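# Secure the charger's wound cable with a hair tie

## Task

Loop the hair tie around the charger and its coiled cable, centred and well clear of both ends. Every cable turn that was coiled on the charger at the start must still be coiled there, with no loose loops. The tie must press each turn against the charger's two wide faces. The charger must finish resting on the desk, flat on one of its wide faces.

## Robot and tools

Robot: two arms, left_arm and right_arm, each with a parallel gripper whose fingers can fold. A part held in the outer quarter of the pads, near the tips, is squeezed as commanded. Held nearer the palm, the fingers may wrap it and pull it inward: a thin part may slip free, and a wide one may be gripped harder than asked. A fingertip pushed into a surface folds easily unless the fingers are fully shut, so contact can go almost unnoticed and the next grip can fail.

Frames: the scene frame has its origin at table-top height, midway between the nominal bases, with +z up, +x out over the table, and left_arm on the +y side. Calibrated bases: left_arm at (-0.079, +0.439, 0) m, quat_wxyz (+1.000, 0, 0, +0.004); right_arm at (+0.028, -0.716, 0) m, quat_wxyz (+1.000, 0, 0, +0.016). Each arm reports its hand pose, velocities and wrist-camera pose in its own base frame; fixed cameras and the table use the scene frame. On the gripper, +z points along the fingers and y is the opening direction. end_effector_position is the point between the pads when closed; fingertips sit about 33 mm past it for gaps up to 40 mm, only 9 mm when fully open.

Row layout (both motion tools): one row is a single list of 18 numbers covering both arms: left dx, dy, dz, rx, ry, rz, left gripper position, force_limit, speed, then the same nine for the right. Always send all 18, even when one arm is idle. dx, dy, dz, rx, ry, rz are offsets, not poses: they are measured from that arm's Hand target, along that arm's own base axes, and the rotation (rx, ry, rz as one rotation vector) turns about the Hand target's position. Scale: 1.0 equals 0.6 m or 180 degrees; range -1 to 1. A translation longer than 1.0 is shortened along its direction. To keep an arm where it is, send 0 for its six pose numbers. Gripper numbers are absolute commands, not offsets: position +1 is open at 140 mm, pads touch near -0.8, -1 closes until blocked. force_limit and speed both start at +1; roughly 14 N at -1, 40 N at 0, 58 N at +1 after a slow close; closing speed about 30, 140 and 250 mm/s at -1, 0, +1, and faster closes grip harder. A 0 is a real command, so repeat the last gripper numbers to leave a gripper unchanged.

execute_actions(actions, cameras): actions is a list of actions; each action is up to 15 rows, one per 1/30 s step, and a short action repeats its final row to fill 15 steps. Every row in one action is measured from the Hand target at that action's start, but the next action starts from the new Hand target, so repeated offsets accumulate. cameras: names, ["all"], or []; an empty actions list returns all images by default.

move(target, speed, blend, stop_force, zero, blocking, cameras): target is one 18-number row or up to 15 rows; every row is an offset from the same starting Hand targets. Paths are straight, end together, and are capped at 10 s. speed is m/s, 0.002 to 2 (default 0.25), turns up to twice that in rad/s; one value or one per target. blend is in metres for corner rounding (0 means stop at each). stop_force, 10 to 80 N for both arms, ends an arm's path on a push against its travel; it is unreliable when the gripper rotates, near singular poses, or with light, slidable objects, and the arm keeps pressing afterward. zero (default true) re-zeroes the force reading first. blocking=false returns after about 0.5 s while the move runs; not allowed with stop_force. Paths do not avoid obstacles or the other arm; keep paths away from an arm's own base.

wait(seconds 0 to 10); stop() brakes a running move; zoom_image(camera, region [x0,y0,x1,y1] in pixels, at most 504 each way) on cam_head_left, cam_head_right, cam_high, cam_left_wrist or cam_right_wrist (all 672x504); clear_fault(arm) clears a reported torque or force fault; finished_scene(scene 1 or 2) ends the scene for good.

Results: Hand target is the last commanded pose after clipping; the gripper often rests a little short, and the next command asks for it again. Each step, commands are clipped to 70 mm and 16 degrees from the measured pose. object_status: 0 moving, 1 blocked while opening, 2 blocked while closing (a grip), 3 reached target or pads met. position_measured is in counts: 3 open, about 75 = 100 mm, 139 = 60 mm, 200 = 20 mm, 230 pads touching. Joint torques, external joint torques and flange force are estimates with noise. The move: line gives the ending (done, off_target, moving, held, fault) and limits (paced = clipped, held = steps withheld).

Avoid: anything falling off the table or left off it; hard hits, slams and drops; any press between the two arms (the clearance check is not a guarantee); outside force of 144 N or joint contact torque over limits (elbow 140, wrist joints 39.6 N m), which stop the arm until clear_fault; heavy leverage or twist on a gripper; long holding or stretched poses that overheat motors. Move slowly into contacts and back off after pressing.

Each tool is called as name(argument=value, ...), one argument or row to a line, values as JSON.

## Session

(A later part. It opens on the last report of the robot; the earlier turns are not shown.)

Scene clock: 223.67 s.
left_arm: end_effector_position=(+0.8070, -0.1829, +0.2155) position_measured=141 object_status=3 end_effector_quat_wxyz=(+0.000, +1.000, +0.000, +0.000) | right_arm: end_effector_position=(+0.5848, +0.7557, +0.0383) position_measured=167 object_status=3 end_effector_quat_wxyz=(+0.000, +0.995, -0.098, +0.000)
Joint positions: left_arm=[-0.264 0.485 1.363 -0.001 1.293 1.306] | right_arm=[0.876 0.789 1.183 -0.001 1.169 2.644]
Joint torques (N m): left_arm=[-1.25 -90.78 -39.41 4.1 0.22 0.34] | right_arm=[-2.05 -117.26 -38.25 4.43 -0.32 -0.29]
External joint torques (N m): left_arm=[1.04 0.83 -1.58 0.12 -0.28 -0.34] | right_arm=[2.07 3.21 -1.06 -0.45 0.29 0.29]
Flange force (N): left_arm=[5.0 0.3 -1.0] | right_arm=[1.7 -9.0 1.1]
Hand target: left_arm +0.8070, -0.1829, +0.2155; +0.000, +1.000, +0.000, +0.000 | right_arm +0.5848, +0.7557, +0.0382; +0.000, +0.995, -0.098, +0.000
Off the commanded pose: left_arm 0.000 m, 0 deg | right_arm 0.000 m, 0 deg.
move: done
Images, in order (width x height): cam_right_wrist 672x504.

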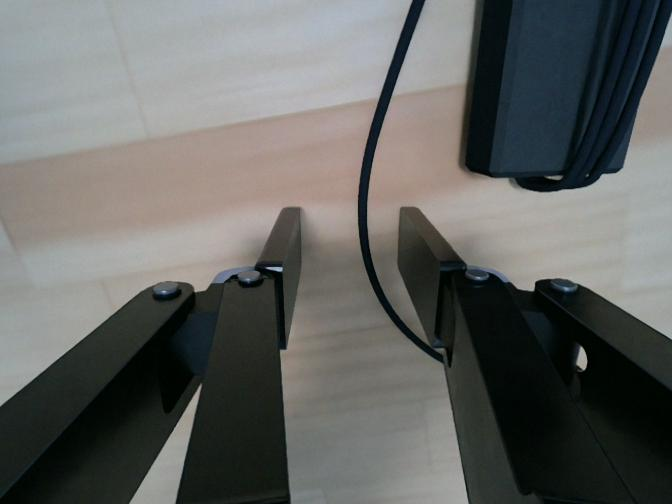

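move(
  target=[0,0,0,0,0,0,-0.1,0.5,0,0,0,0,0,0,0,-1,-0.6,-1],
  cameras=["cam_right_wrist"],
)

wait(
  seconds=0.5,
)

move(
  target=[0,0,0,0,0,0,-0.1,0.5,0,-0.02,0.0,0.1,0,0,0,-1,-0.6,-1],
  speed=0.08,
  cameras=["all"],
)

Scene clock: 228.40 s.
left_arm: end_effector_position=(+0.8070, -0.1829, +0.2155) position_measured=141 object_status=3 end_effector_quat_wxyz=(+0.000, +1.000, +0.000, +0.000) | right_arm: end_effector_position=(+0.5847, +0.7557, +0.0382) position_measured=226 object_status=0 end_effector_quat_wxyz=(+0.000, +0.995, -0.098, +0.000)
Joint positions: left_arm=[-0.264 0.485 1.363 -0.001 1.293 1.306] | right_arm=[0.876 0.789 1.183 -0.001 1.169 2.644]
Joint torques (N m): left_arm=[-0.91 -90.99 -39.41 4.11 0.21 0.31] | right_arm=[-1.94 -117.1 -38.53 4.47 -0.3 -0.27]
External joint torques (N m): left_arm=[1.1 1.38 -1.44 0.09 -0.26 -0.31] | right_arm=[1.62 3.39 -0.7 -0.5 0.26 0.27]
Flange force (N): left_arm=[5.6 0.3 -0.6] | right_arm=[1.8 -8.0 1.5]
Hand target: left_arm +0.8070, -0.1829, +0.2155; +0.000, +1.000, +0.000, +0.000 | right_arm +0.5848, +0.7557, +0.0382; +0.000, +0.995, -0.098, +0.000
Off the commanded pose: left_arm 0.000 m, 0 deg | right_arm 0.000 m, 0 deg.
move: done
Images, in order (width x height): cam_right_wrist 672x504.

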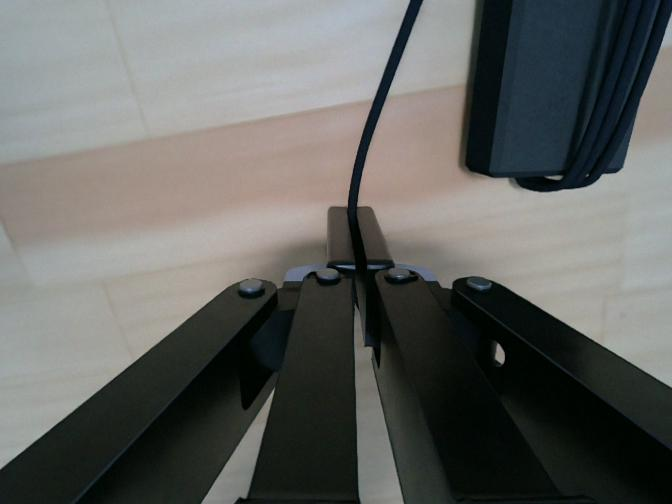

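Scene clock: 228.90 s.
left_arm: end_effector_position=(+0.8070, -0.1829, +0.2155) position_measured=141 object_status=3 end_effector_quat_wxyz=(+0.000, +1.000, +0.000, +0.000) | right_arm: end_effector_position=(+0.5847, +0.7557, +0.0382) position_measured=226 object_status=2 end_effector_quat_wxyz=(+0.000, +0.995, -0.098, +0.000)
Joint positions: left_arm=[-0.264 0.485 1.363 -0.001 1.293 1.306] | right_arm=[0.876 0.789 1.183 -0.001 1.169 2.644]
Joint torques (N m): left_arm=[-1.34 -90.72 -39.41 4.13 0.23 0.35] | right_arm=[-2.09 -117.33 -38.49 4.46 -0.29 -0.3]
External joint torques (N m): left_arm=[1.68 0.85 -1.51 0.09 -0.29 -0.35] | right_arm=[1.54 2.7 -1.09 -0.46 0.25 0.3]
Flange force (N): left_arm=[5.1 -0.5 -0.9] | right_arm=[1.8 -8.0 0.8]
Hand target: left_arm +0.8070, -0.1829, +0.2155; +0.000, +1.000, +0.000, +0.000 | right_arm +0.5848, +0.7557, +0.0382; +0.000, +0.995, -0.098, +0.000
Tool commands: left_gripper/position=-0.1 left_gripper/force_limit=+0.5 left_gripper/speed=+0.0 right_gripper/position=-1.0 right_gripper/force_limit=-0.6 right_gripper/speed=-1.0
Off the commanded pose: left_arm 0.000 m, 0 deg | right_arm 0.000 m, 0 deg.
wait: 0.50 s; at rest by 0.17 s

Scene clock: 229.93 s.
left_arm: end_effector_position=(+0.8070, -0.1829, +0.2155) position_measured=141 object_status=3 end_effector_quat_wxyz=(+0.000, +1.000, +0.000, +0.000) | right_arm: end_effector_position=(+0.5727, +0.7557, +0.0981) position_measured=226 object_status=2 end_effector_quat_wxyz=(+0.000, +0.995, -0.098, +0.000)
Joint positions: left_arm=[-0.264 0.485 1.363 -0.001 1.293 1.306] | right_arm=[0.886 0.74 1.158 -0.001 1.243 2.654]
Joint torques (N m): left_arm=[-1.37 -90.61 -39.43 4.14 0.2 0.33] | right_arm=[-1.62 -114.92 -39.5 4.73 -0.26 -0.32]
External joint torques (N m): left_arm=[1.49 1.15 -1.36 0.05 -0.25 -0.33] | right_arm=[1.66 3.22 -1.22 -0.6 0.21 0.32]
Flange force (N): left_arm=[5.2 -0.3 -0.7] | right_arm=[2.2 -9.3 0.4]
Hand target: left_arm +0.8070, -0.1829, +0.2155; +0.000, +1.000, +0.000, +0.000 | right_arm +0.5728, +0.7557, +0.0982; +0.000, +0.995, -0.098, +0.000
Off the commanded pose: left_arm 0.000 m, 0 deg | right_arm 0.000 m, 0 deg.
move: done

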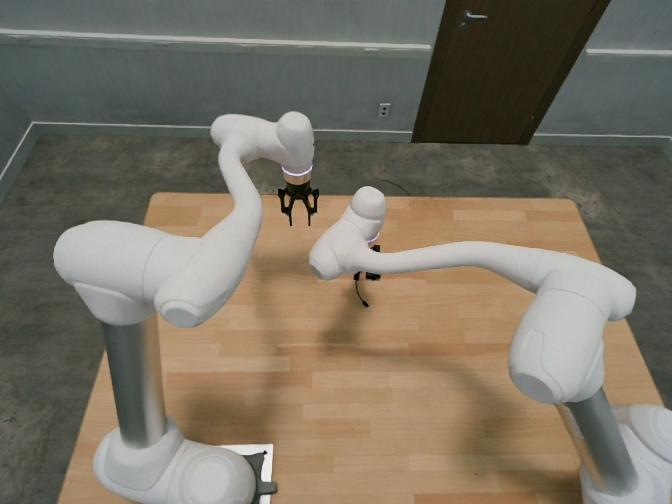

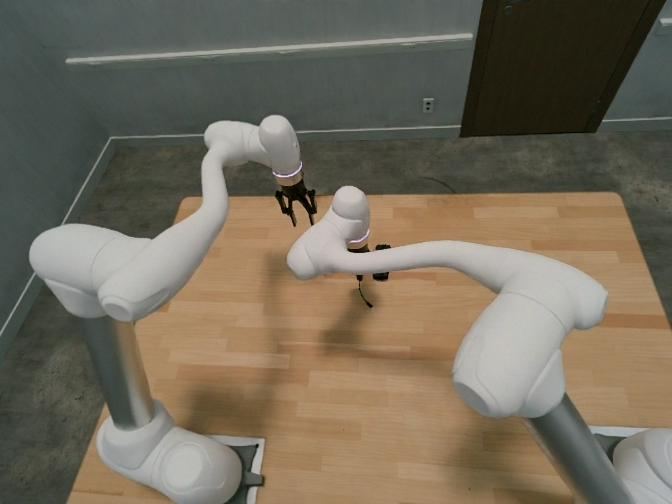

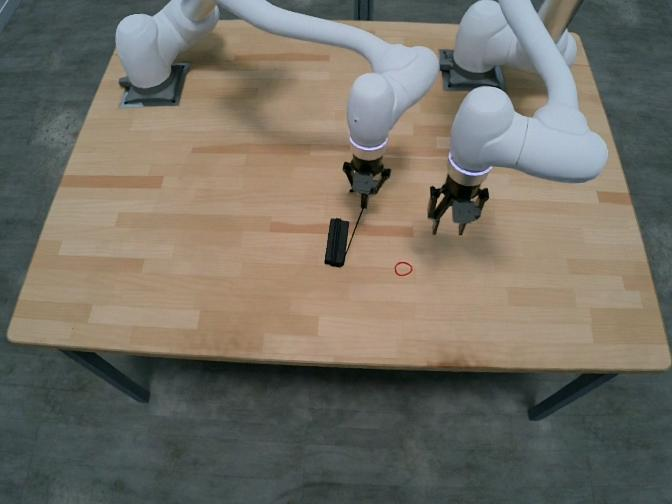

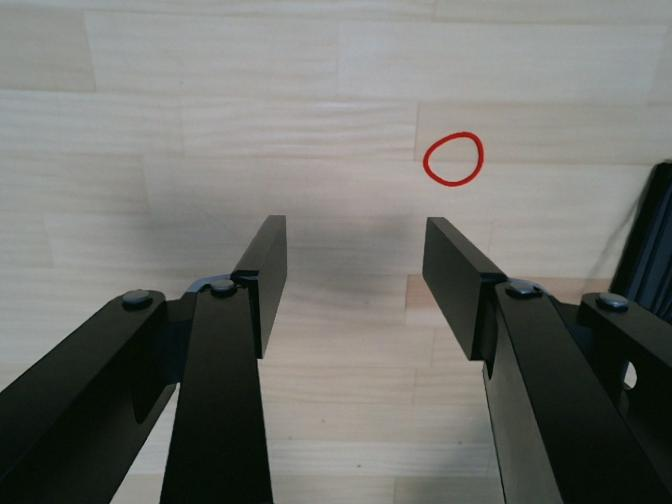

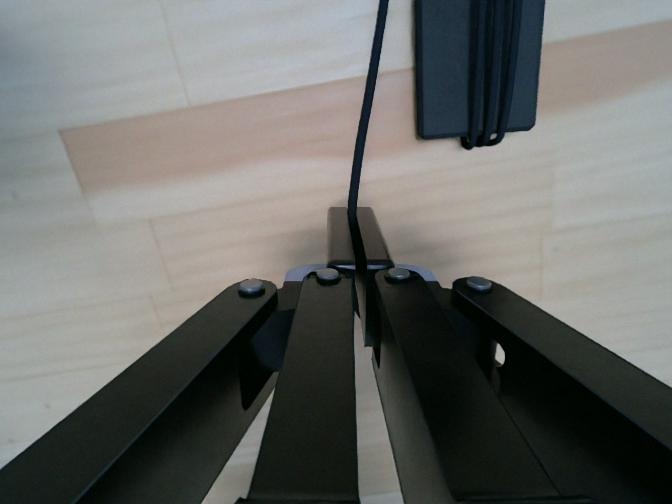

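move(
  target=[0,0,0,0,0,0,-0.1,0.5,0,-0.012,-0.108,0.02,0,0,0,-1,-0.6,-1],
  speed=0.08,
  cameras=["cam_right_wrist","cam_high"],
)

zoom_image(
  camera="cam_high",
  region=[300, 180, 400, 280],
)

Scene clock: 235.80 s.
left_arm: end_effector_position=(+0.8070, -0.1829, +0.2155) position_measured=141 object_status=3 end_effector_quat_wxyz=(+0.000, +1.000, +0.000, +0.000) | right_arm: end_effector_position=(+0.5656, +0.6909, +0.1102) position_measured=226 object_status=2 end_effector_quat_wxyz=(+0.000, +0.995, -0.098, +0.000)
Joint positions: left_arm=[-0.264 0.485 1.363 -0.001 1.293 1.306] | right_arm=[0.846 0.644 1.304 -0.001 1.193 2.614]
Joint torques (N m): left_arm=[-1.36 -90.9 -39.31 4.15 0.2 0.32] | right_arm=[-2 -106.18 -38.88 4.48 -0.25 -0.32]
External joint torques (N m): left_arm=[1.51 1.26 -1.55 0.06 -0.26 -0.32] | right_arm=[1.93 3.43 -0.82 -0.44 0.21 0.32]
Flange force (N): left_arm=[5.8 -0.2 -0.8] | right_arm=[1.5 -8.1 1.1]
Hand target: left_arm +0.8070, -0.1829, +0.2155; +0.000, +1.000, +0.000, +0.000 | right_arm +0.5656, +0.6909, +0.1102; +0.000, +0.995, -0.098, +0.000
Off the commanded pose: left_arm 0.000 m, 0 deg | right_arm 0.000 m, 0 deg.
move: done
Images, in order (width x height): cam_high 672x504, cam_right_wrist 672x504.

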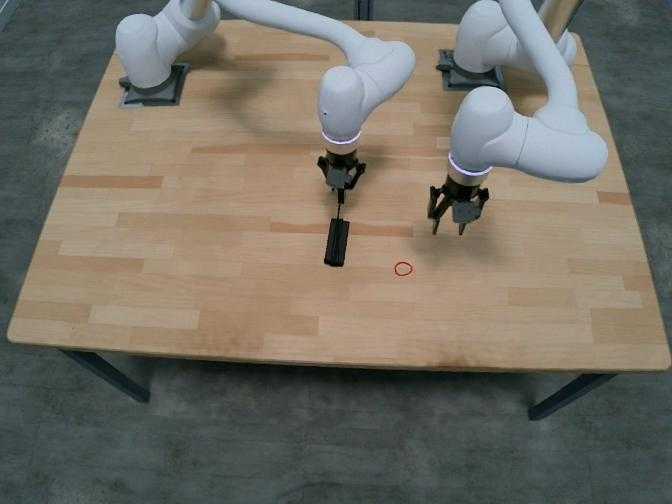

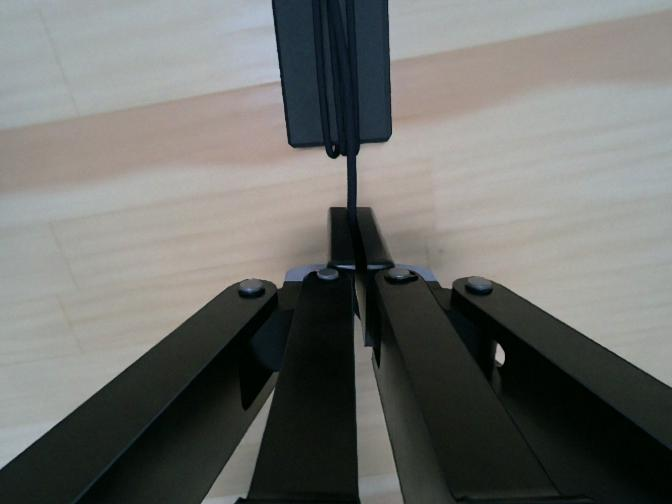

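Scaled by 5.040.

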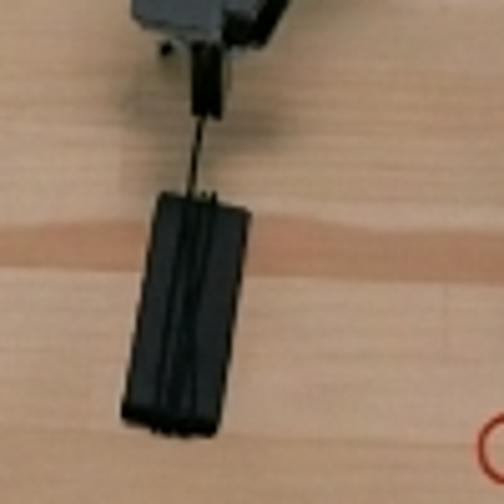

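move(
  target=[
    [0,0,0,0,0,0,-0.1,0.5,0,-0.004,0.02,0,0,0,0,-1,-0.6,-1],
    [0,0,0,0,0,0,-0.1,0.5,0,-0.004,0.02,-0.117,0,0,0,-1,-0.6,-1],
  ],
  speed=0.06,
  cameras=["cam_right_wrist"],
)

move(
  target=[0,0,0,0,0,0,-0.1,0.5,0,0,0,0,0,0,0,-0.5,-0.6,-1],
  cameras=["cam_right_wrist"],
)

move(
  target=[0,0,0,0,0,0,-0.1,0.5,0,-0.05,0.01,0.25,0,0,0,0.4,0,-1],
  speed=0.08,
  cameras=["cam_right_wrist"],
)

Scene clock: 243.20 s.
left_arm: end_effector_position=(+0.8070, -0.1829, +0.2155) position_measured=141 object_status=3 end_effector_quat_wxyz=(+0.000, +1.000, +0.000, +0.000) | right_arm: end_effector_position=(+0.5632, +0.7029, +0.0400) position_measured=226 object_status=2 end_effector_quat_wxyz=(+0.000, +0.995, -0.098, +0.000)
Joint positions: left_arm=[-0.264 0.485 1.363 -0.001 1.293 1.306] | right_arm=[0.857 0.704 1.336 -0.001 1.101 2.625]
Joint torques (N m): left_arm=[-1.33 -90.87 -39.44 4.13 0.14 0.33] | right_arm=[-1.97 -109.27 -37.58 4.3 -0.28 -0.34]
External joint torques (N m): left_arm=[1.78 1.27 -1.38 0.08 -0.2 -0.33] | right_arm=[2.16 3.2 -0.46 -0.43 0.25 0.34]
Flange force (N): left_arm=[5.6 -0.5 -0.7] | right_arm=[0.5 -6.9 1.8]
Hand target: left_arm +0.8070, -0.1829, +0.2155; +0.000, +1.000, +0.000, +0.000 | right_arm +0.5632, +0.7029, +0.0400; +0.000, +0.995, -0.098, +0.000
Off the commanded pose: left_arm 0.000 m, 0 deg | right_arm 0.000 m, 0 deg.
move: done
Images, in order (width x height): cam_right_wrist 672x504.

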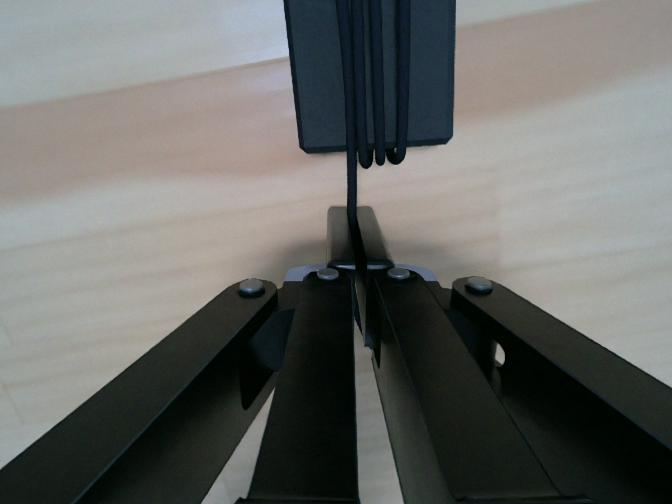

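Scene clock: 244.20 s.
left_arm: end_effector_position=(+0.8070, -0.1829, +0.2155) position_measured=141 object_status=3 end_effector_quat_wxyz=(+0.000, +1.000, +0.000, +0.000) | right_arm: end_effector_position=(+0.5632, +0.7029, +0.0400) position_measured=192 object_status=0 end_effector_quat_wxyz=(+0.000, +0.995, -0.098, +0.000)
Joint positions: left_arm=[-0.264 0.485 1.363 -0.001 1.293 1.306] | right_arm=[0.857 0.704 1.336 -0.001 1.101 2.625]
Joint torques (N m): left_arm=[-1.59 -90.62 -39.47 4.13 0.18 0.31] | right_arm=[-2.1 -109.18 -37.23 4.32 -0.31 -0.33]
External joint torques (N m): left_arm=[1.48 0.6 -1.5 0.06 -0.23 -0.31] | right_arm=[1.93 3.36 -0.73 -0.47 0.28 0.33]
Flange force (N): left_arm=[4.7 -0.4 -1.1] | right_arm=[1.1 -7.7 1.7]
Hand target: left_arm +0.8070, -0.1829, +0.2155; +0.000, +1.000, +0.000, +0.000 | right_arm +0.5632, +0.7029, +0.0400; +0.000, +0.995, -0.098, +0.000
Off the commanded pose: left_arm 0.000 m, 0 deg | right_arm 0.000 m, 0 deg.
move: done
Images, in order (width x height): cam_right_wrist 672x504.

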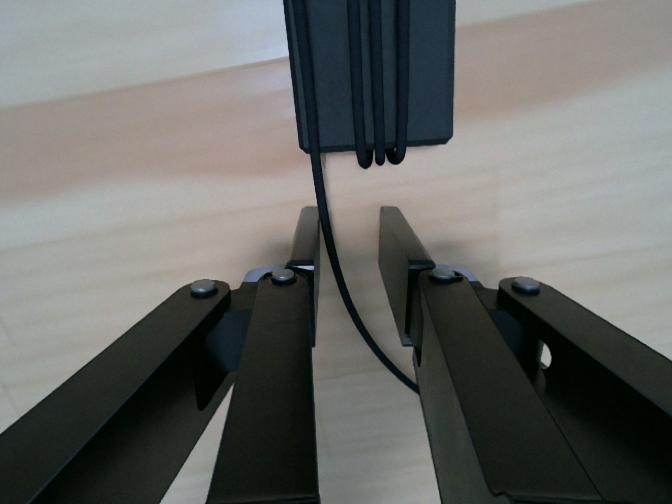

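Scene clock: 246.80 s.
left_arm: end_effector_position=(+0.8070, -0.1829, +0.2155) position_measured=141 object_status=3 end_effector_quat_wxyz=(+0.000, +1.000, +0.000, +0.000) | right_arm: end_effector_position=(+0.5331, +0.7089, +0.1900) position_measured=78 object_status=0 end_effector_quat_wxyz=(+0.000, +0.995, -0.098, +0.000)
Joint positions: left_arm=[-0.264 0.485 1.363 -0.001 1.293 1.306] | right_arm=[0.887 0.592 1.24 -0.001 1.309 2.655]
Joint torques (N m): left_arm=[-1.11 -90.57 -39.46 4.08 0.19 0.26] | right_arm=[-1.97 -102.71 -40.41 4.66 -0.28 -0.27]
External joint torques (N m): left_arm=[1.14 0.91 -1.41 0.12 -0.24 -0.26] | right_arm=[1.97 2.29 -0.89 -0.47 0.25 0.27]
Flange force (N): left_arm=[4.8 0.0 -0.8] | right_arm=[0.6 -7.0 -0.4]
Hand target: left_arm +0.8070, -0.1829, +0.2155; +0.000, +1.000, +0.000, +0.000 | right_arm +0.5332, +0.7089, +0.1900; +0.000, +0.995, -0.098, +0.000
Off the commanded pose: left_arm 0.000 m, 0 deg | right_arm 0.000 m, 0 deg.
move: done
Images, in order (width x height): cam_right_wrist 672x504.

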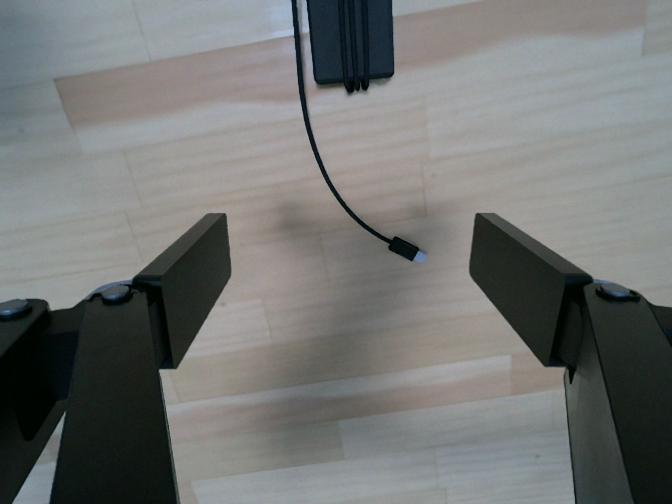

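move(
  target=[
    [0.021,-0.155,-0.2,0,0,0,-1,0,0,0,-0.1,0.2,0,0,0,0.4,0,-1],
  ],
  cameras=["cam_left_wrist"],
)

move(
  target=[
    [0,0,-0.097,0,0,0,-1,0,0,0,0,0,0,0,0,0.4,0,-1],
  ],
  speed=0.08,
  cameras=["cam_left_wrist"],
)

Scene clock: 267.60 s.
left_arm: end_effector_position=(+0.8196, -0.2759, +0.0956) position_measured=233 object_status=3 end_effector_quat_wxyz=(+0.000, +1.000, +0.000, +0.000) | right_arm: end_effector_position=(+0.5332, +0.6489, +0.3099) position_measured=78 object_status=3 end_effector_quat_wxyz=(+0.000, +0.995, -0.098, +0.000)
Joint positions: left_arm=[-0.364 0.611 1.389 -0.001 1.142 1.206] | right_arm=[0.842 0.475 1.206 -0.001 1.46 2.61]
Joint torques (N m): left_arm=[-0.73 -99.89 -37.21 3.84 0.07 0.31] | right_arm=[-2.13 -94 -41.66 4.8 -0.31 -0.32]
External joint torques (N m): left_arm=[0.66 1.13 -1.45 0.13 -0.13 -0.31] | right_arm=[2.28 3.05 -0.87 -0.47 0.28 0.32]
Flange force (N): left_arm=[5.1 1.3 -0.2] | right_arm=[1.0 -8.4 -1.2]
Hand target: left_arm +0.8196, -0.2759, +0.0955; +0.000, +1.000, +0.000, +0.000 | right_arm +0.5332, +0.6489, +0.3100; +0.000, +0.995, -0.098, +0.000
Off the commanded pose: left_arm 0.000 m, 0 deg | right_arm 0.000 m, 0 deg.
move: done
Images, in order (width x height): cam_left_wrist 672x504.

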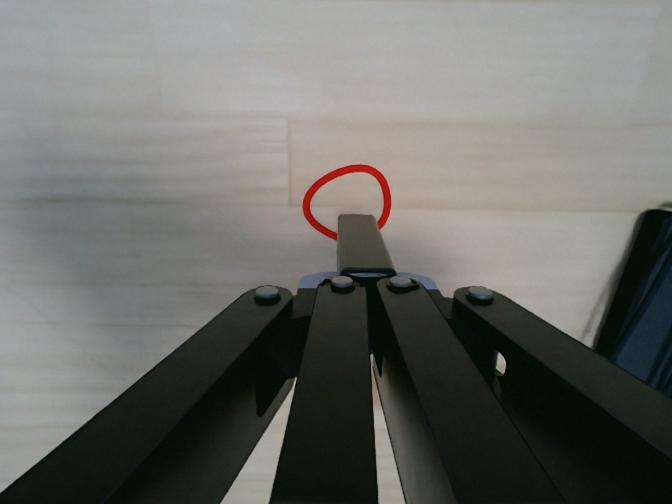

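Scene clock: 268.63 s.
left_arm: end_effector_position=(+0.8197, -0.2760, +0.0374) position_measured=233 object_status=3 end_effector_quat_wxyz=(+0.000, +1.000, +0.000, +0.000) | right_arm: end_effector_position=(+0.5332, +0.6489, +0.3100) position_measured=78 object_status=3 end_effector_quat_wxyz=(+0.000, +0.995, -0.098, +0.000)
Joint positions: left_arm=[-0.364 0.654 1.43 -0.001 1.057 1.206] | right_arm=[0.842 0.475 1.206 -0.001 1.46 2.61]
Joint torques (N m): left_arm=[-1.57 -101.52 -35.25 3.71 0.18 0.31] | right_arm=[-2.02 -93.08 -41.52 4.76 -0.33 -0.26]
External joint torques (N m): left_arm=[1.68 0.56 -1.81 0.1 -0.23 -0.31] | right_arm=[2.07 3.19 -0.69 -0.46 0.3 0.26]
Flange force (N): left_arm=[5.4 0.1 -0.4] | right_arm=[1.1 -8.1 -0.9]
Hand target: left_arm +0.8196, -0.2759, +0.0373; +0.000, +1.000, +0.000, +0.000 | right_arm +0.5332, +0.6489, +0.3100; +0.000, +0.995, -0.098, +0.000
Off the commanded pose: left_arm 0.000 m, 0 deg | right_arm 0.000 m, 0 deg.
move: done
Images, in order (width x height): cam_left_wrist 672x504.

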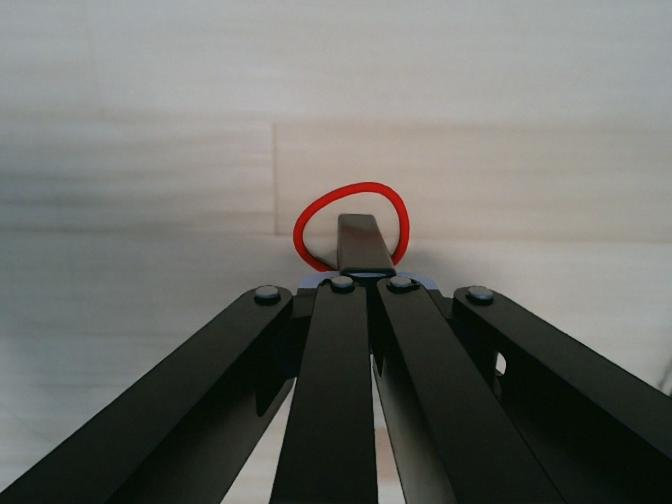

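move(
  target=[
    [0,0,-0.004,0,0,0,-1,0,0,0,0,0,0,0,0,0.4,0,-1],
    [0.025,-0.21,-0.004,0,0,0,-1,0,0,0,0,0,0,0,0,0.4,0,-1],
  ],
  speed=0.05,
  cameras=["cam_left_wrist","cam_high"],
)

Scene clock: 275.37 s.
left_arm: end_effector_position=(+0.8346, -0.4019, +0.0349) position_measured=233 object_status=3 end_effector_quat_wxyz=(+0.000, +1.000, +0.000, +0.000) | right_arm: end_effector_position=(+0.5332, +0.6489, +0.3100) position_measured=78 object_status=3 end_effector_quat_wxyz=(+0.000, +0.995, -0.098, +0.000)
Joint positions: left_arm=[-0.486 0.746 1.269 -0.001 1.126 1.085] | right_arm=[0.842 0.475 1.206 -0.001 1.46 2.61]
Joint torques (N m): left_arm=[-3.08 -106.33 -35.49 3.35 -0.28 0.35] | right_arm=[-1.97 -93.15 -41.51 4.82 -0.3 -0.33]
External joint torques (N m): left_arm=[2.66 -3.37 -2.99 0.61 0.23 -0.34] | right_arm=[1.76 2.62 -0.86 -0.52 0.27 0.33]
Flange force (N): left_arm=[4.3 -0.7 -4.7] | right_arm=[1.1 -7.4 -1.3]
Hand target: left_arm +0.8346, -0.4019, +0.0349; +0.000, +1.000, +0.000, +0.000 | right_arm +0.5332, +0.6489, +0.3100; +0.000, +0.995, -0.098, +0.000
Off the commanded pose: left_arm 0.000 m, 0 deg | right_arm 0.000 m, 0 deg.
move: done
Images, in order (width x height): cam_high 672x504, cam_left_wrist 672x504.

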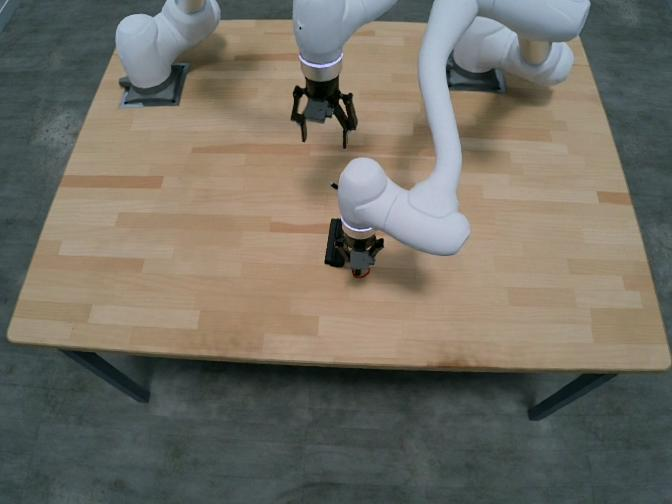

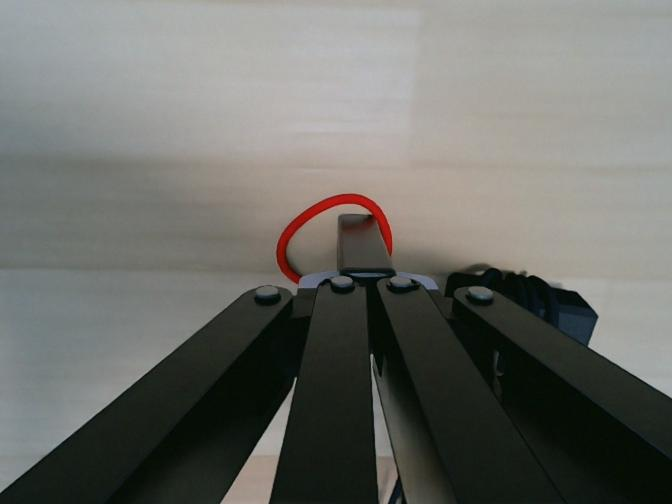

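move(
  target=[
    [0,0,0.3,0,0,0,-1,0,0,0,0,0,0,0,0,0.4,0,-1],
    [0,0.42,0.4,0,0,0,-1,0,0,0.2,0.0,0,0,0,0,0.4,0,-1],
    [0,0.42,0.4,0,0,0,-1,0,0,0.37,0.185,-0.283,0,0,0.063,0.4,0,-1],
  ],
  cameras=["all"],
)

Scene clock: 286.97 s.
left_arm: end_effector_position=(+0.8346, -0.1499, +0.2749) position_measured=233 object_status=3 end_effector_quat_wxyz=(+0.000, +1.000, +0.000, +0.000) | right_arm: end_effector_position=(+0.7551, +0.7599, +0.1403) position_measured=78 object_status=3 end_effector_quat_wxyz=(+0.000, +1.000, +0.000, +0.000)
Joint positions: left_arm=[-0.218 0.497 1.236 -0.001 1.409 1.352] | right_arm=[0.756 0.972 0.651 0 1.518 2.326]
Joint torques (N m): left_arm=[-1.4 -92.91 -40.45 4.19 0.17 0.31] | right_arm=[-2.25 -133.81 -41.98 4.85 -0.29 -0.25]
External joint torques (N m): left_arm=[1 1.16 -1.49 0.11 -0.23 -0.31] | right_arm=[2.19 5.01 -0.39 -0.54 0.25 0.25]
Flange force (N): left_arm=[5.7 0.2 -1.4] | right_arm=[9.7 -13.0 -0.3]
Hand target: left_arm +0.8346, -0.1499, +0.2749; +0.000, +1.000, +0.000, +0.000 | right_arm +0.7552, +0.7599, +0.1402; +0.000, +1.000, +0.000, +0.000
Off the commanded pose: left_arm 0.000 m, 0 deg | right_arm 0.000 m, 0 deg.
move: done

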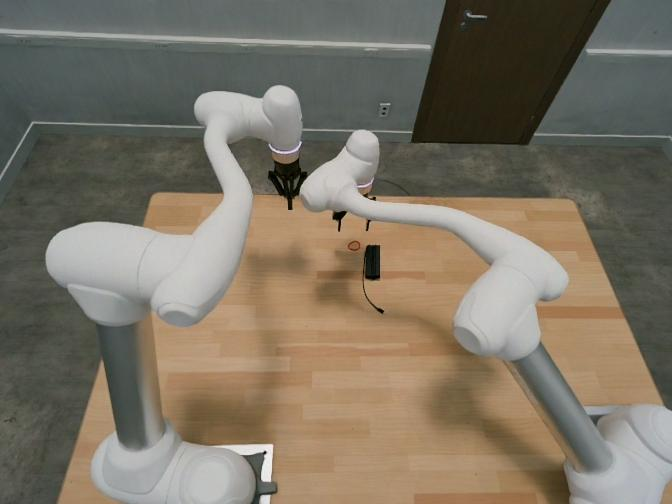

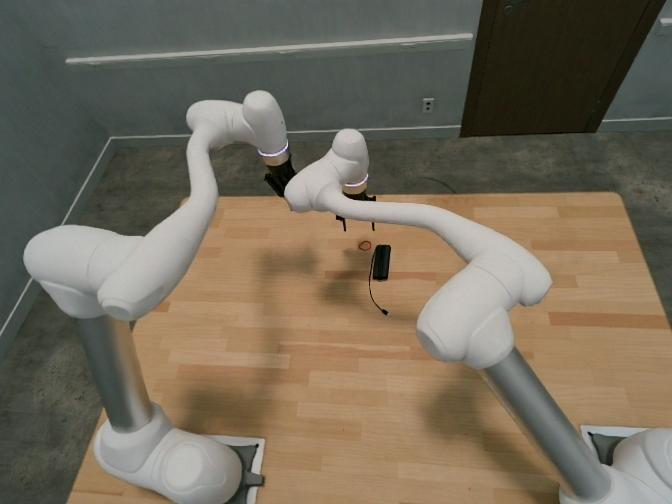

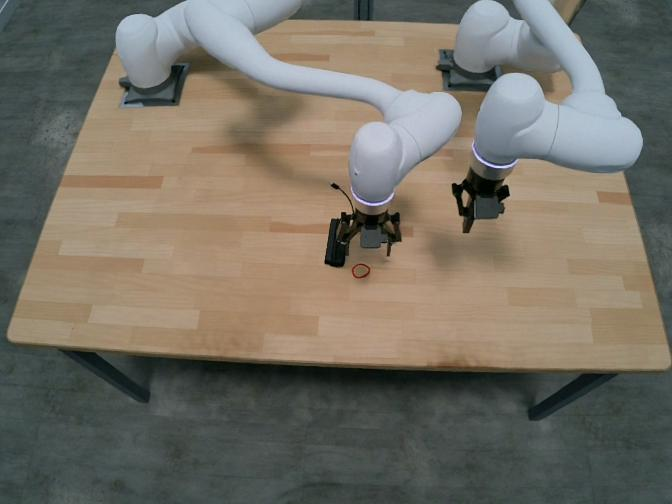

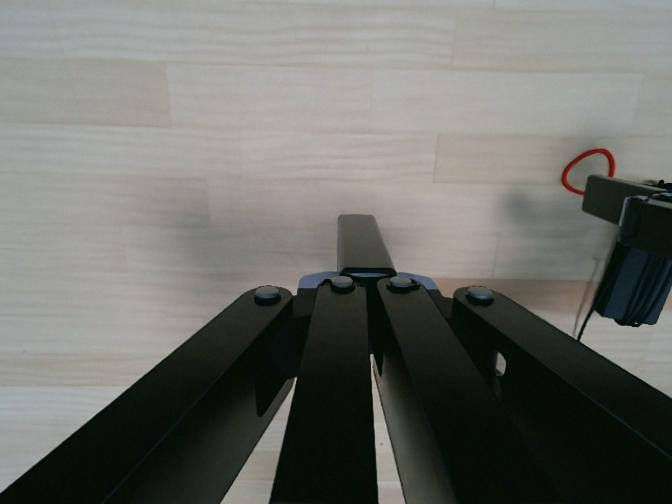

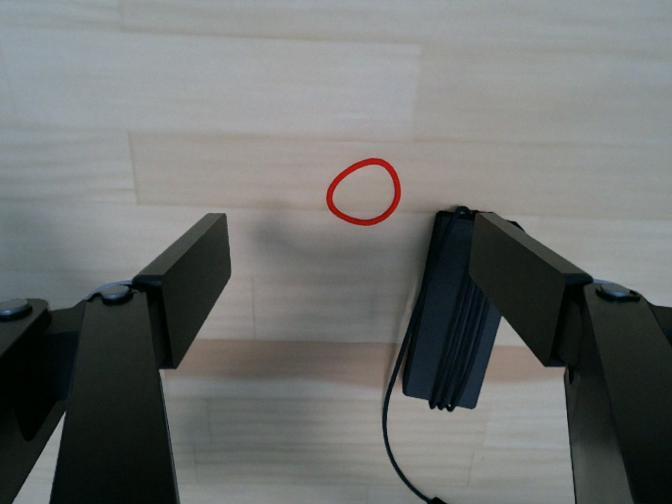

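move(
  target=[
    [0,0,0,0,0,0,-1,0,0,-0.006,0.019,-0.117,0,0,0,-0.4,0,0],
  ],
  speed=0.12,
  cameras=["cam_right_wrist"],
)

Scene clock: 290.70 s.
left_arm: end_effector_position=(+0.8346, -0.1499, +0.2749) position_measured=233 object_status=3 end_effector_quat_wxyz=(+0.000, +1.000, +0.000, +0.000) | right_arm: end_effector_position=(+0.7516, +0.7713, +0.0701) position_measured=179 object_status=3 end_effector_quat_wxyz=(+0.000, +1.000, +0.000, +0.000)
Joint positions: left_arm=[-0.218 0.497 1.236 -0.001 1.409 1.352] | right_arm=[0.766 1.005 0.715 0 1.422 2.336]
Joint torques (N m): left_arm=[-1.3 -93.16 -40.55 4.22 0.18 0.33] | right_arm=[-2.06 -135.26 -41.72 4.81 -0.36 -0.33]
External joint torques (N m): left_arm=[1.79 0.8 -1.53 0.12 -0.23 -0.33] | right_arm=[2.56 3.94 -0.61 -0.49 0.31 0.33]
Flange force (N): left_arm=[5.4 -0.8 -1.5] | right_arm=[7.4 -11.4 0.3]
Hand target: left_arm +0.8346, -0.1499, +0.2749; +0.000, +1.000, +0.000, +0.000 | right_arm +0.7516, +0.7713, +0.0700; +0.000, +1.000, +0.000, +0.000
Off the commanded pose: left_arm 0.000 m, 0 deg | right_arm 0.000 m, 0 deg.
move: done
Images, in order (width x height): cam_right_wrist 672x504.

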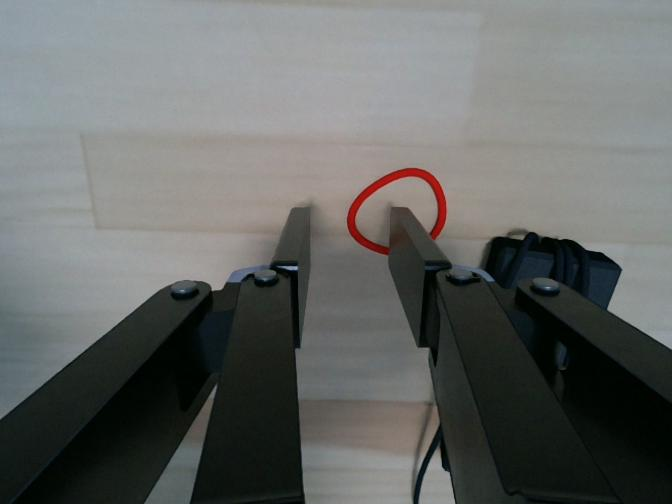

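move(
  target=[
    [0,0,0,0,0,0,-1,0,0,0.004,0.0,-0.058,0,0,0,-0.4,0,0],
  ],
  speed=0.05,
  cameras=["cam_right_wrist"],
)

move(
  target=[
    [0,0,0,0,0,0,-1,0,0,0,0.0,0,0,0,0,-1,0,-1],
  ],
  speed=0.05,
  cameras=["cam_right_wrist"],
)

wait(
  seconds=0.5,
)

Scene clock: 295.73 s.
left_arm: end_effector_position=(+0.8346, -0.1499, +0.2749) position_measured=233 object_status=3 end_effector_quat_wxyz=(+0.000, +1.000, +0.000, +0.000) | right_arm: end_effector_position=(+0.7540, +0.7713, +0.0352) position_measured=179 object_status=3 end_effector_quat_wxyz=(+0.000, +1.000, +0.000, +0.000)
Joint positions: left_arm=[-0.218 0.497 1.236 -0.001 1.409 1.352] | right_arm=[0.765 1.023 0.742 0 1.376 2.335]
Joint torques (N m): left_arm=[-1.19 -92.83 -40.49 4.24 0.18 0.33] | right_arm=[-2.1 -133.05 -39.92 4.65 -0.27 -0.3]
External joint torques (N m): left_arm=[1.41 0.79 -1.5 0.08 -0.23 -0.33] | right_arm=[2.09 1.5 -1.99 -0.39 0.22 0.3]
Flange force (N): left_arm=[5.2 -0.4 -1.5] | right_arm=[7.7 -11.0 -1.4]
Hand target: left_arm +0.8346, -0.1499, +0.2749; +0.000, +1.000, +0.000, +0.000 | right_arm +0.7540, +0.7713, +0.0352; +0.000, +1.000, +0.000, +0.000
Off the commanded pose: left_arm 0.000 m, 0 deg | right_arm 0.000 m, 0 deg.
move: done
Images, in order (width x height): cam_right_wrist 672x504.

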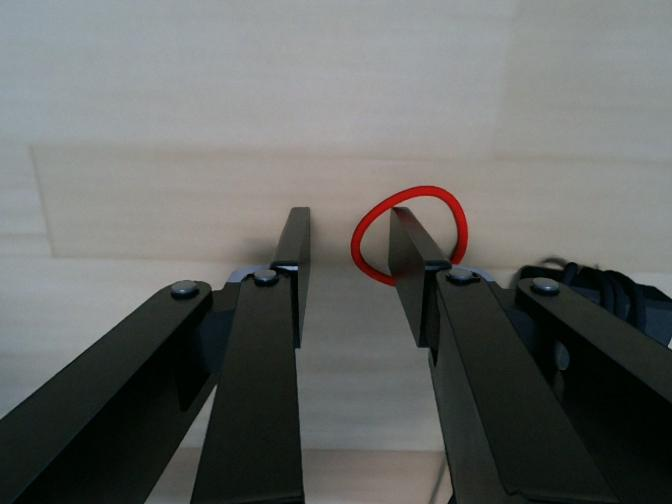

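Scene clock: 297.37 s.
left_arm: end_effector_position=(+0.8346, -0.1499, +0.2749) position_measured=233 object_status=3 end_effector_quat_wxyz=(+0.000, +1.000, +0.000, +0.000) | right_arm: end_effector_position=(+0.7540, +0.7713, +0.0352) position_measured=227 object_status=0 end_effector_quat_wxyz=(+0.000, +1.000, +0.000, +0.000)
Joint positions: left_arm=[-0.218 0.497 1.236 -0.001 1.409 1.352] | right_arm=[0.765 1.023 0.742 0 1.376 2.335]
Joint torques (N m): left_arm=[-1.42 -92.98 -40.43 4.22 0.16 0.32] | right_arm=[-13.4 -97.74 -20.18 0.87 2.31 -0.28]
External joint torques (N m): left_arm=[1.43 1.29 -1.47 0.09 -0.22 -0.32] | right_arm=[13.88 -33.91 -21.67 3.39 -2.36 0.27]
Flange force (N): left_arm=[6.0 -0.2 -1.3] | right_arm=[1.4 -20.2 -32.3]
Hand target: left_arm +0.8346, -0.1499, +0.2749; +0.000, +1.000, +0.000, +0.000 | right_arm +0.7540, +0.7713, +0.0352; +0.000, +1.000, +0.000, +0.000
Off the commanded pose: left_arm 0.000 m, 0 deg | right_arm 0.000 m, 0 deg.
move: done
Images, in order (width x height): cam_right_wrist 672x504.

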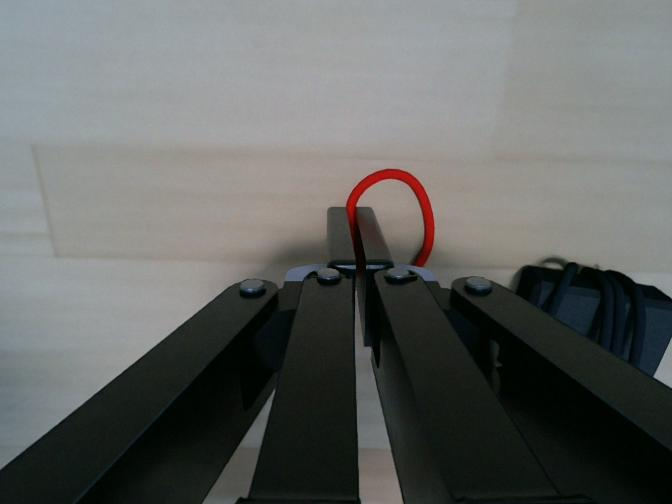

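Scene clock: 297.87 s.
left_arm: end_effector_position=(+0.8346, -0.1499, +0.2749) position_measured=233 object_status=3 end_effector_quat_wxyz=(+0.000, +1.000, +0.000, +0.000) | right_arm: end_effector_position=(+0.7540, +0.7713, +0.0352) position_measured=227 object_status=2 end_effector_quat_wxyz=(+0.000, +1.000, +0.000, +0.000)
Joint positions: left_arm=[-0.218 0.497 1.236 -0.001 1.409 1.352] | right_arm=[0.765 1.023 0.742 0 1.376 2.335]
Joint torques (N m): left_arm=[-1.18 -92.87 -40.49 4.24 0.18 0.34] | right_arm=[-13.41 -97.72 -20.21 0.8 2.32 -0.29]
External joint torques (N m): left_arm=[1.06 0.68 -1.57 0.08 -0.23 -0.34] | right_arm=[12.82 -33.77 -21.6 3.45 -2.36 0.29]
Flange force (N): left_arm=[5.1 0.1 -1.6] | right_arm=[2.1 -19.5 -32.1]
Hand target: left_arm +0.8346, -0.1499, +0.2749; +0.000, +1.000, +0.000, +0.000 | right_arm +0.7540, +0.7713, +0.0352; +0.000, +1.000, +0.000, +0.000
Tool commands: left_gripper/position=-1.0 left_gripper/force_limit=+0.0 left_gripper/speed=+0.0 right_gripper/position=-1.0 right_gripper/force_limit=+0.0 right_gripper/speed=-1.0
Off the commanded pose: left_arm 0.000 m, 0 deg | right_arm 0.000 m, 0 deg.
wait: 0.50 s; at rest by 0.17 s

move(
  target=[
    [0,0,0,0,0,0,-1,0,0,0,0.0,0.45,0,0,0,-1,0,-1],
  ],
  speed=0.12,
  cameras=["all"],
)

zoom_image(
  camera="cam_high",
  region=[310, 140, 430, 260],
)

zoom_image(
  camera="cam_head_left",
  region=[280, 120, 420, 260],
)

Scene clock: 305.43 s.
left_arm: end_effector_position=(+0.8346, -0.1499, +0.2749) position_measured=233 object_status=3 end_effector_quat_wxyz=(+0.000, +1.000, +0.000, +0.000) | right_arm: end_effector_position=(+0.7533, +0.7707, +0.3049) position_measured=227 object_status=2 end_effector_quat_wxyz=(-0.003, +1.000, +0.000, +0.003)
Joint positions: left_arm=[-0.218 0.497 1.236 -0.001 1.409 1.352] | right_arm=[0.765 1.13 0.035 0 1.968 2.335]
Joint torques (N m): left_arm=[-1.44 -93.03 -40.53 4.18 0.14 0.32] | right_arm=[-2.62 -137.8 -38.73 4.45 -0.31 -0.34]
External joint torques (N m): left_arm=[1.82 1.08 -1.44 0.14 -0.2 -0.32] | right_arm=[2.43 1.7 -1.17 -0.39 0.25 0.34]
Flange force (N): left_arm=[5.7 -0.8 -1.4] | right_arm=[0.0 0.0 0.0]
Hand target: left_arm +0.8346, -0.1499, +0.2749; +0.000, +1.000, +0.000, +0.000 | right_arm +0.7540, +0.7713, +0.3052; +0.000, +1.000, +0.000, +0.000
Off the commanded pose: left_arm 0.000 m, 0 deg | right_arm 0.001 m, 0 deg.
elbow stopped short (right arm): the move would have taken joint 3 (elbow) straighter than the controller allows.
move: done

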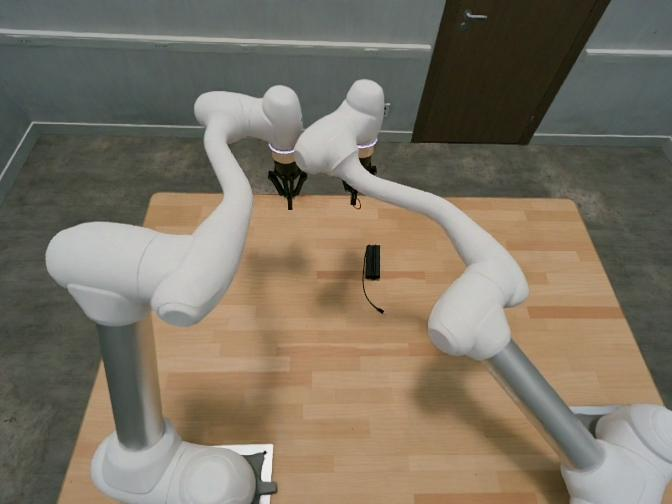

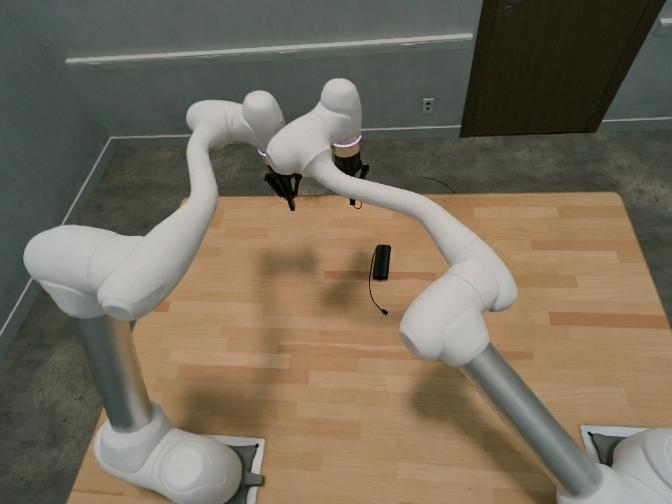

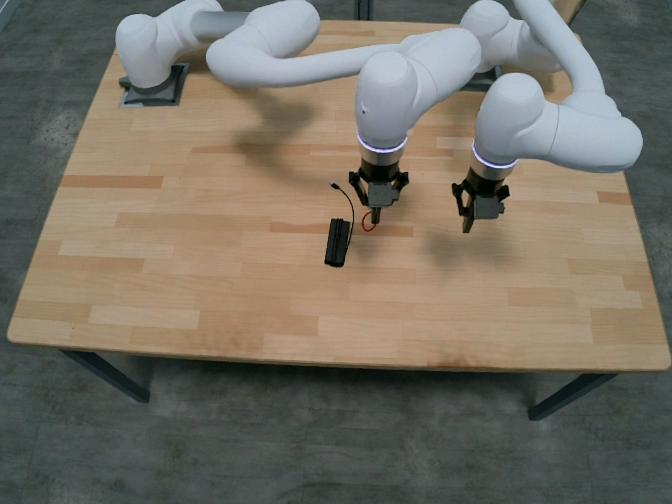

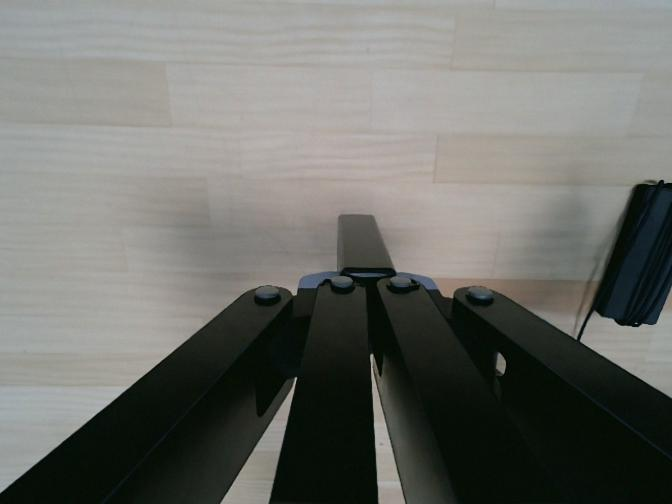

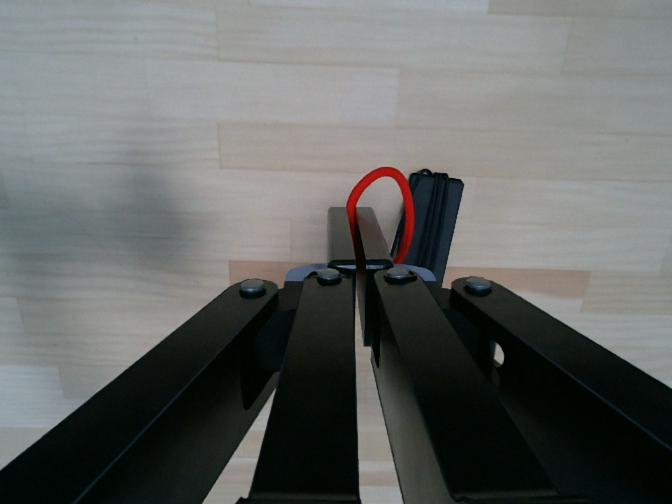

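Scaled by 4.200.

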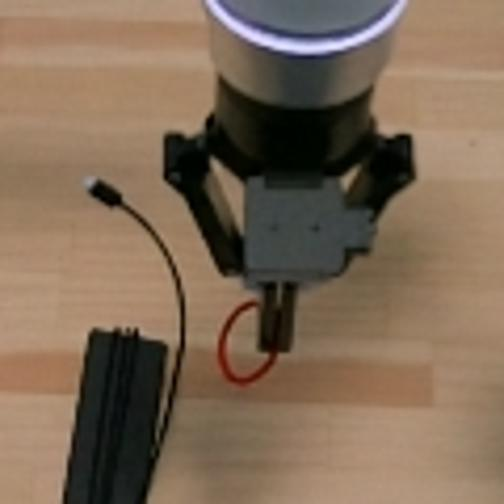

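Scaled by 3.600.

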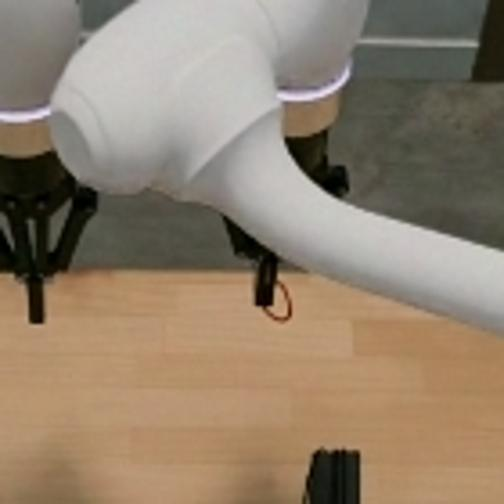

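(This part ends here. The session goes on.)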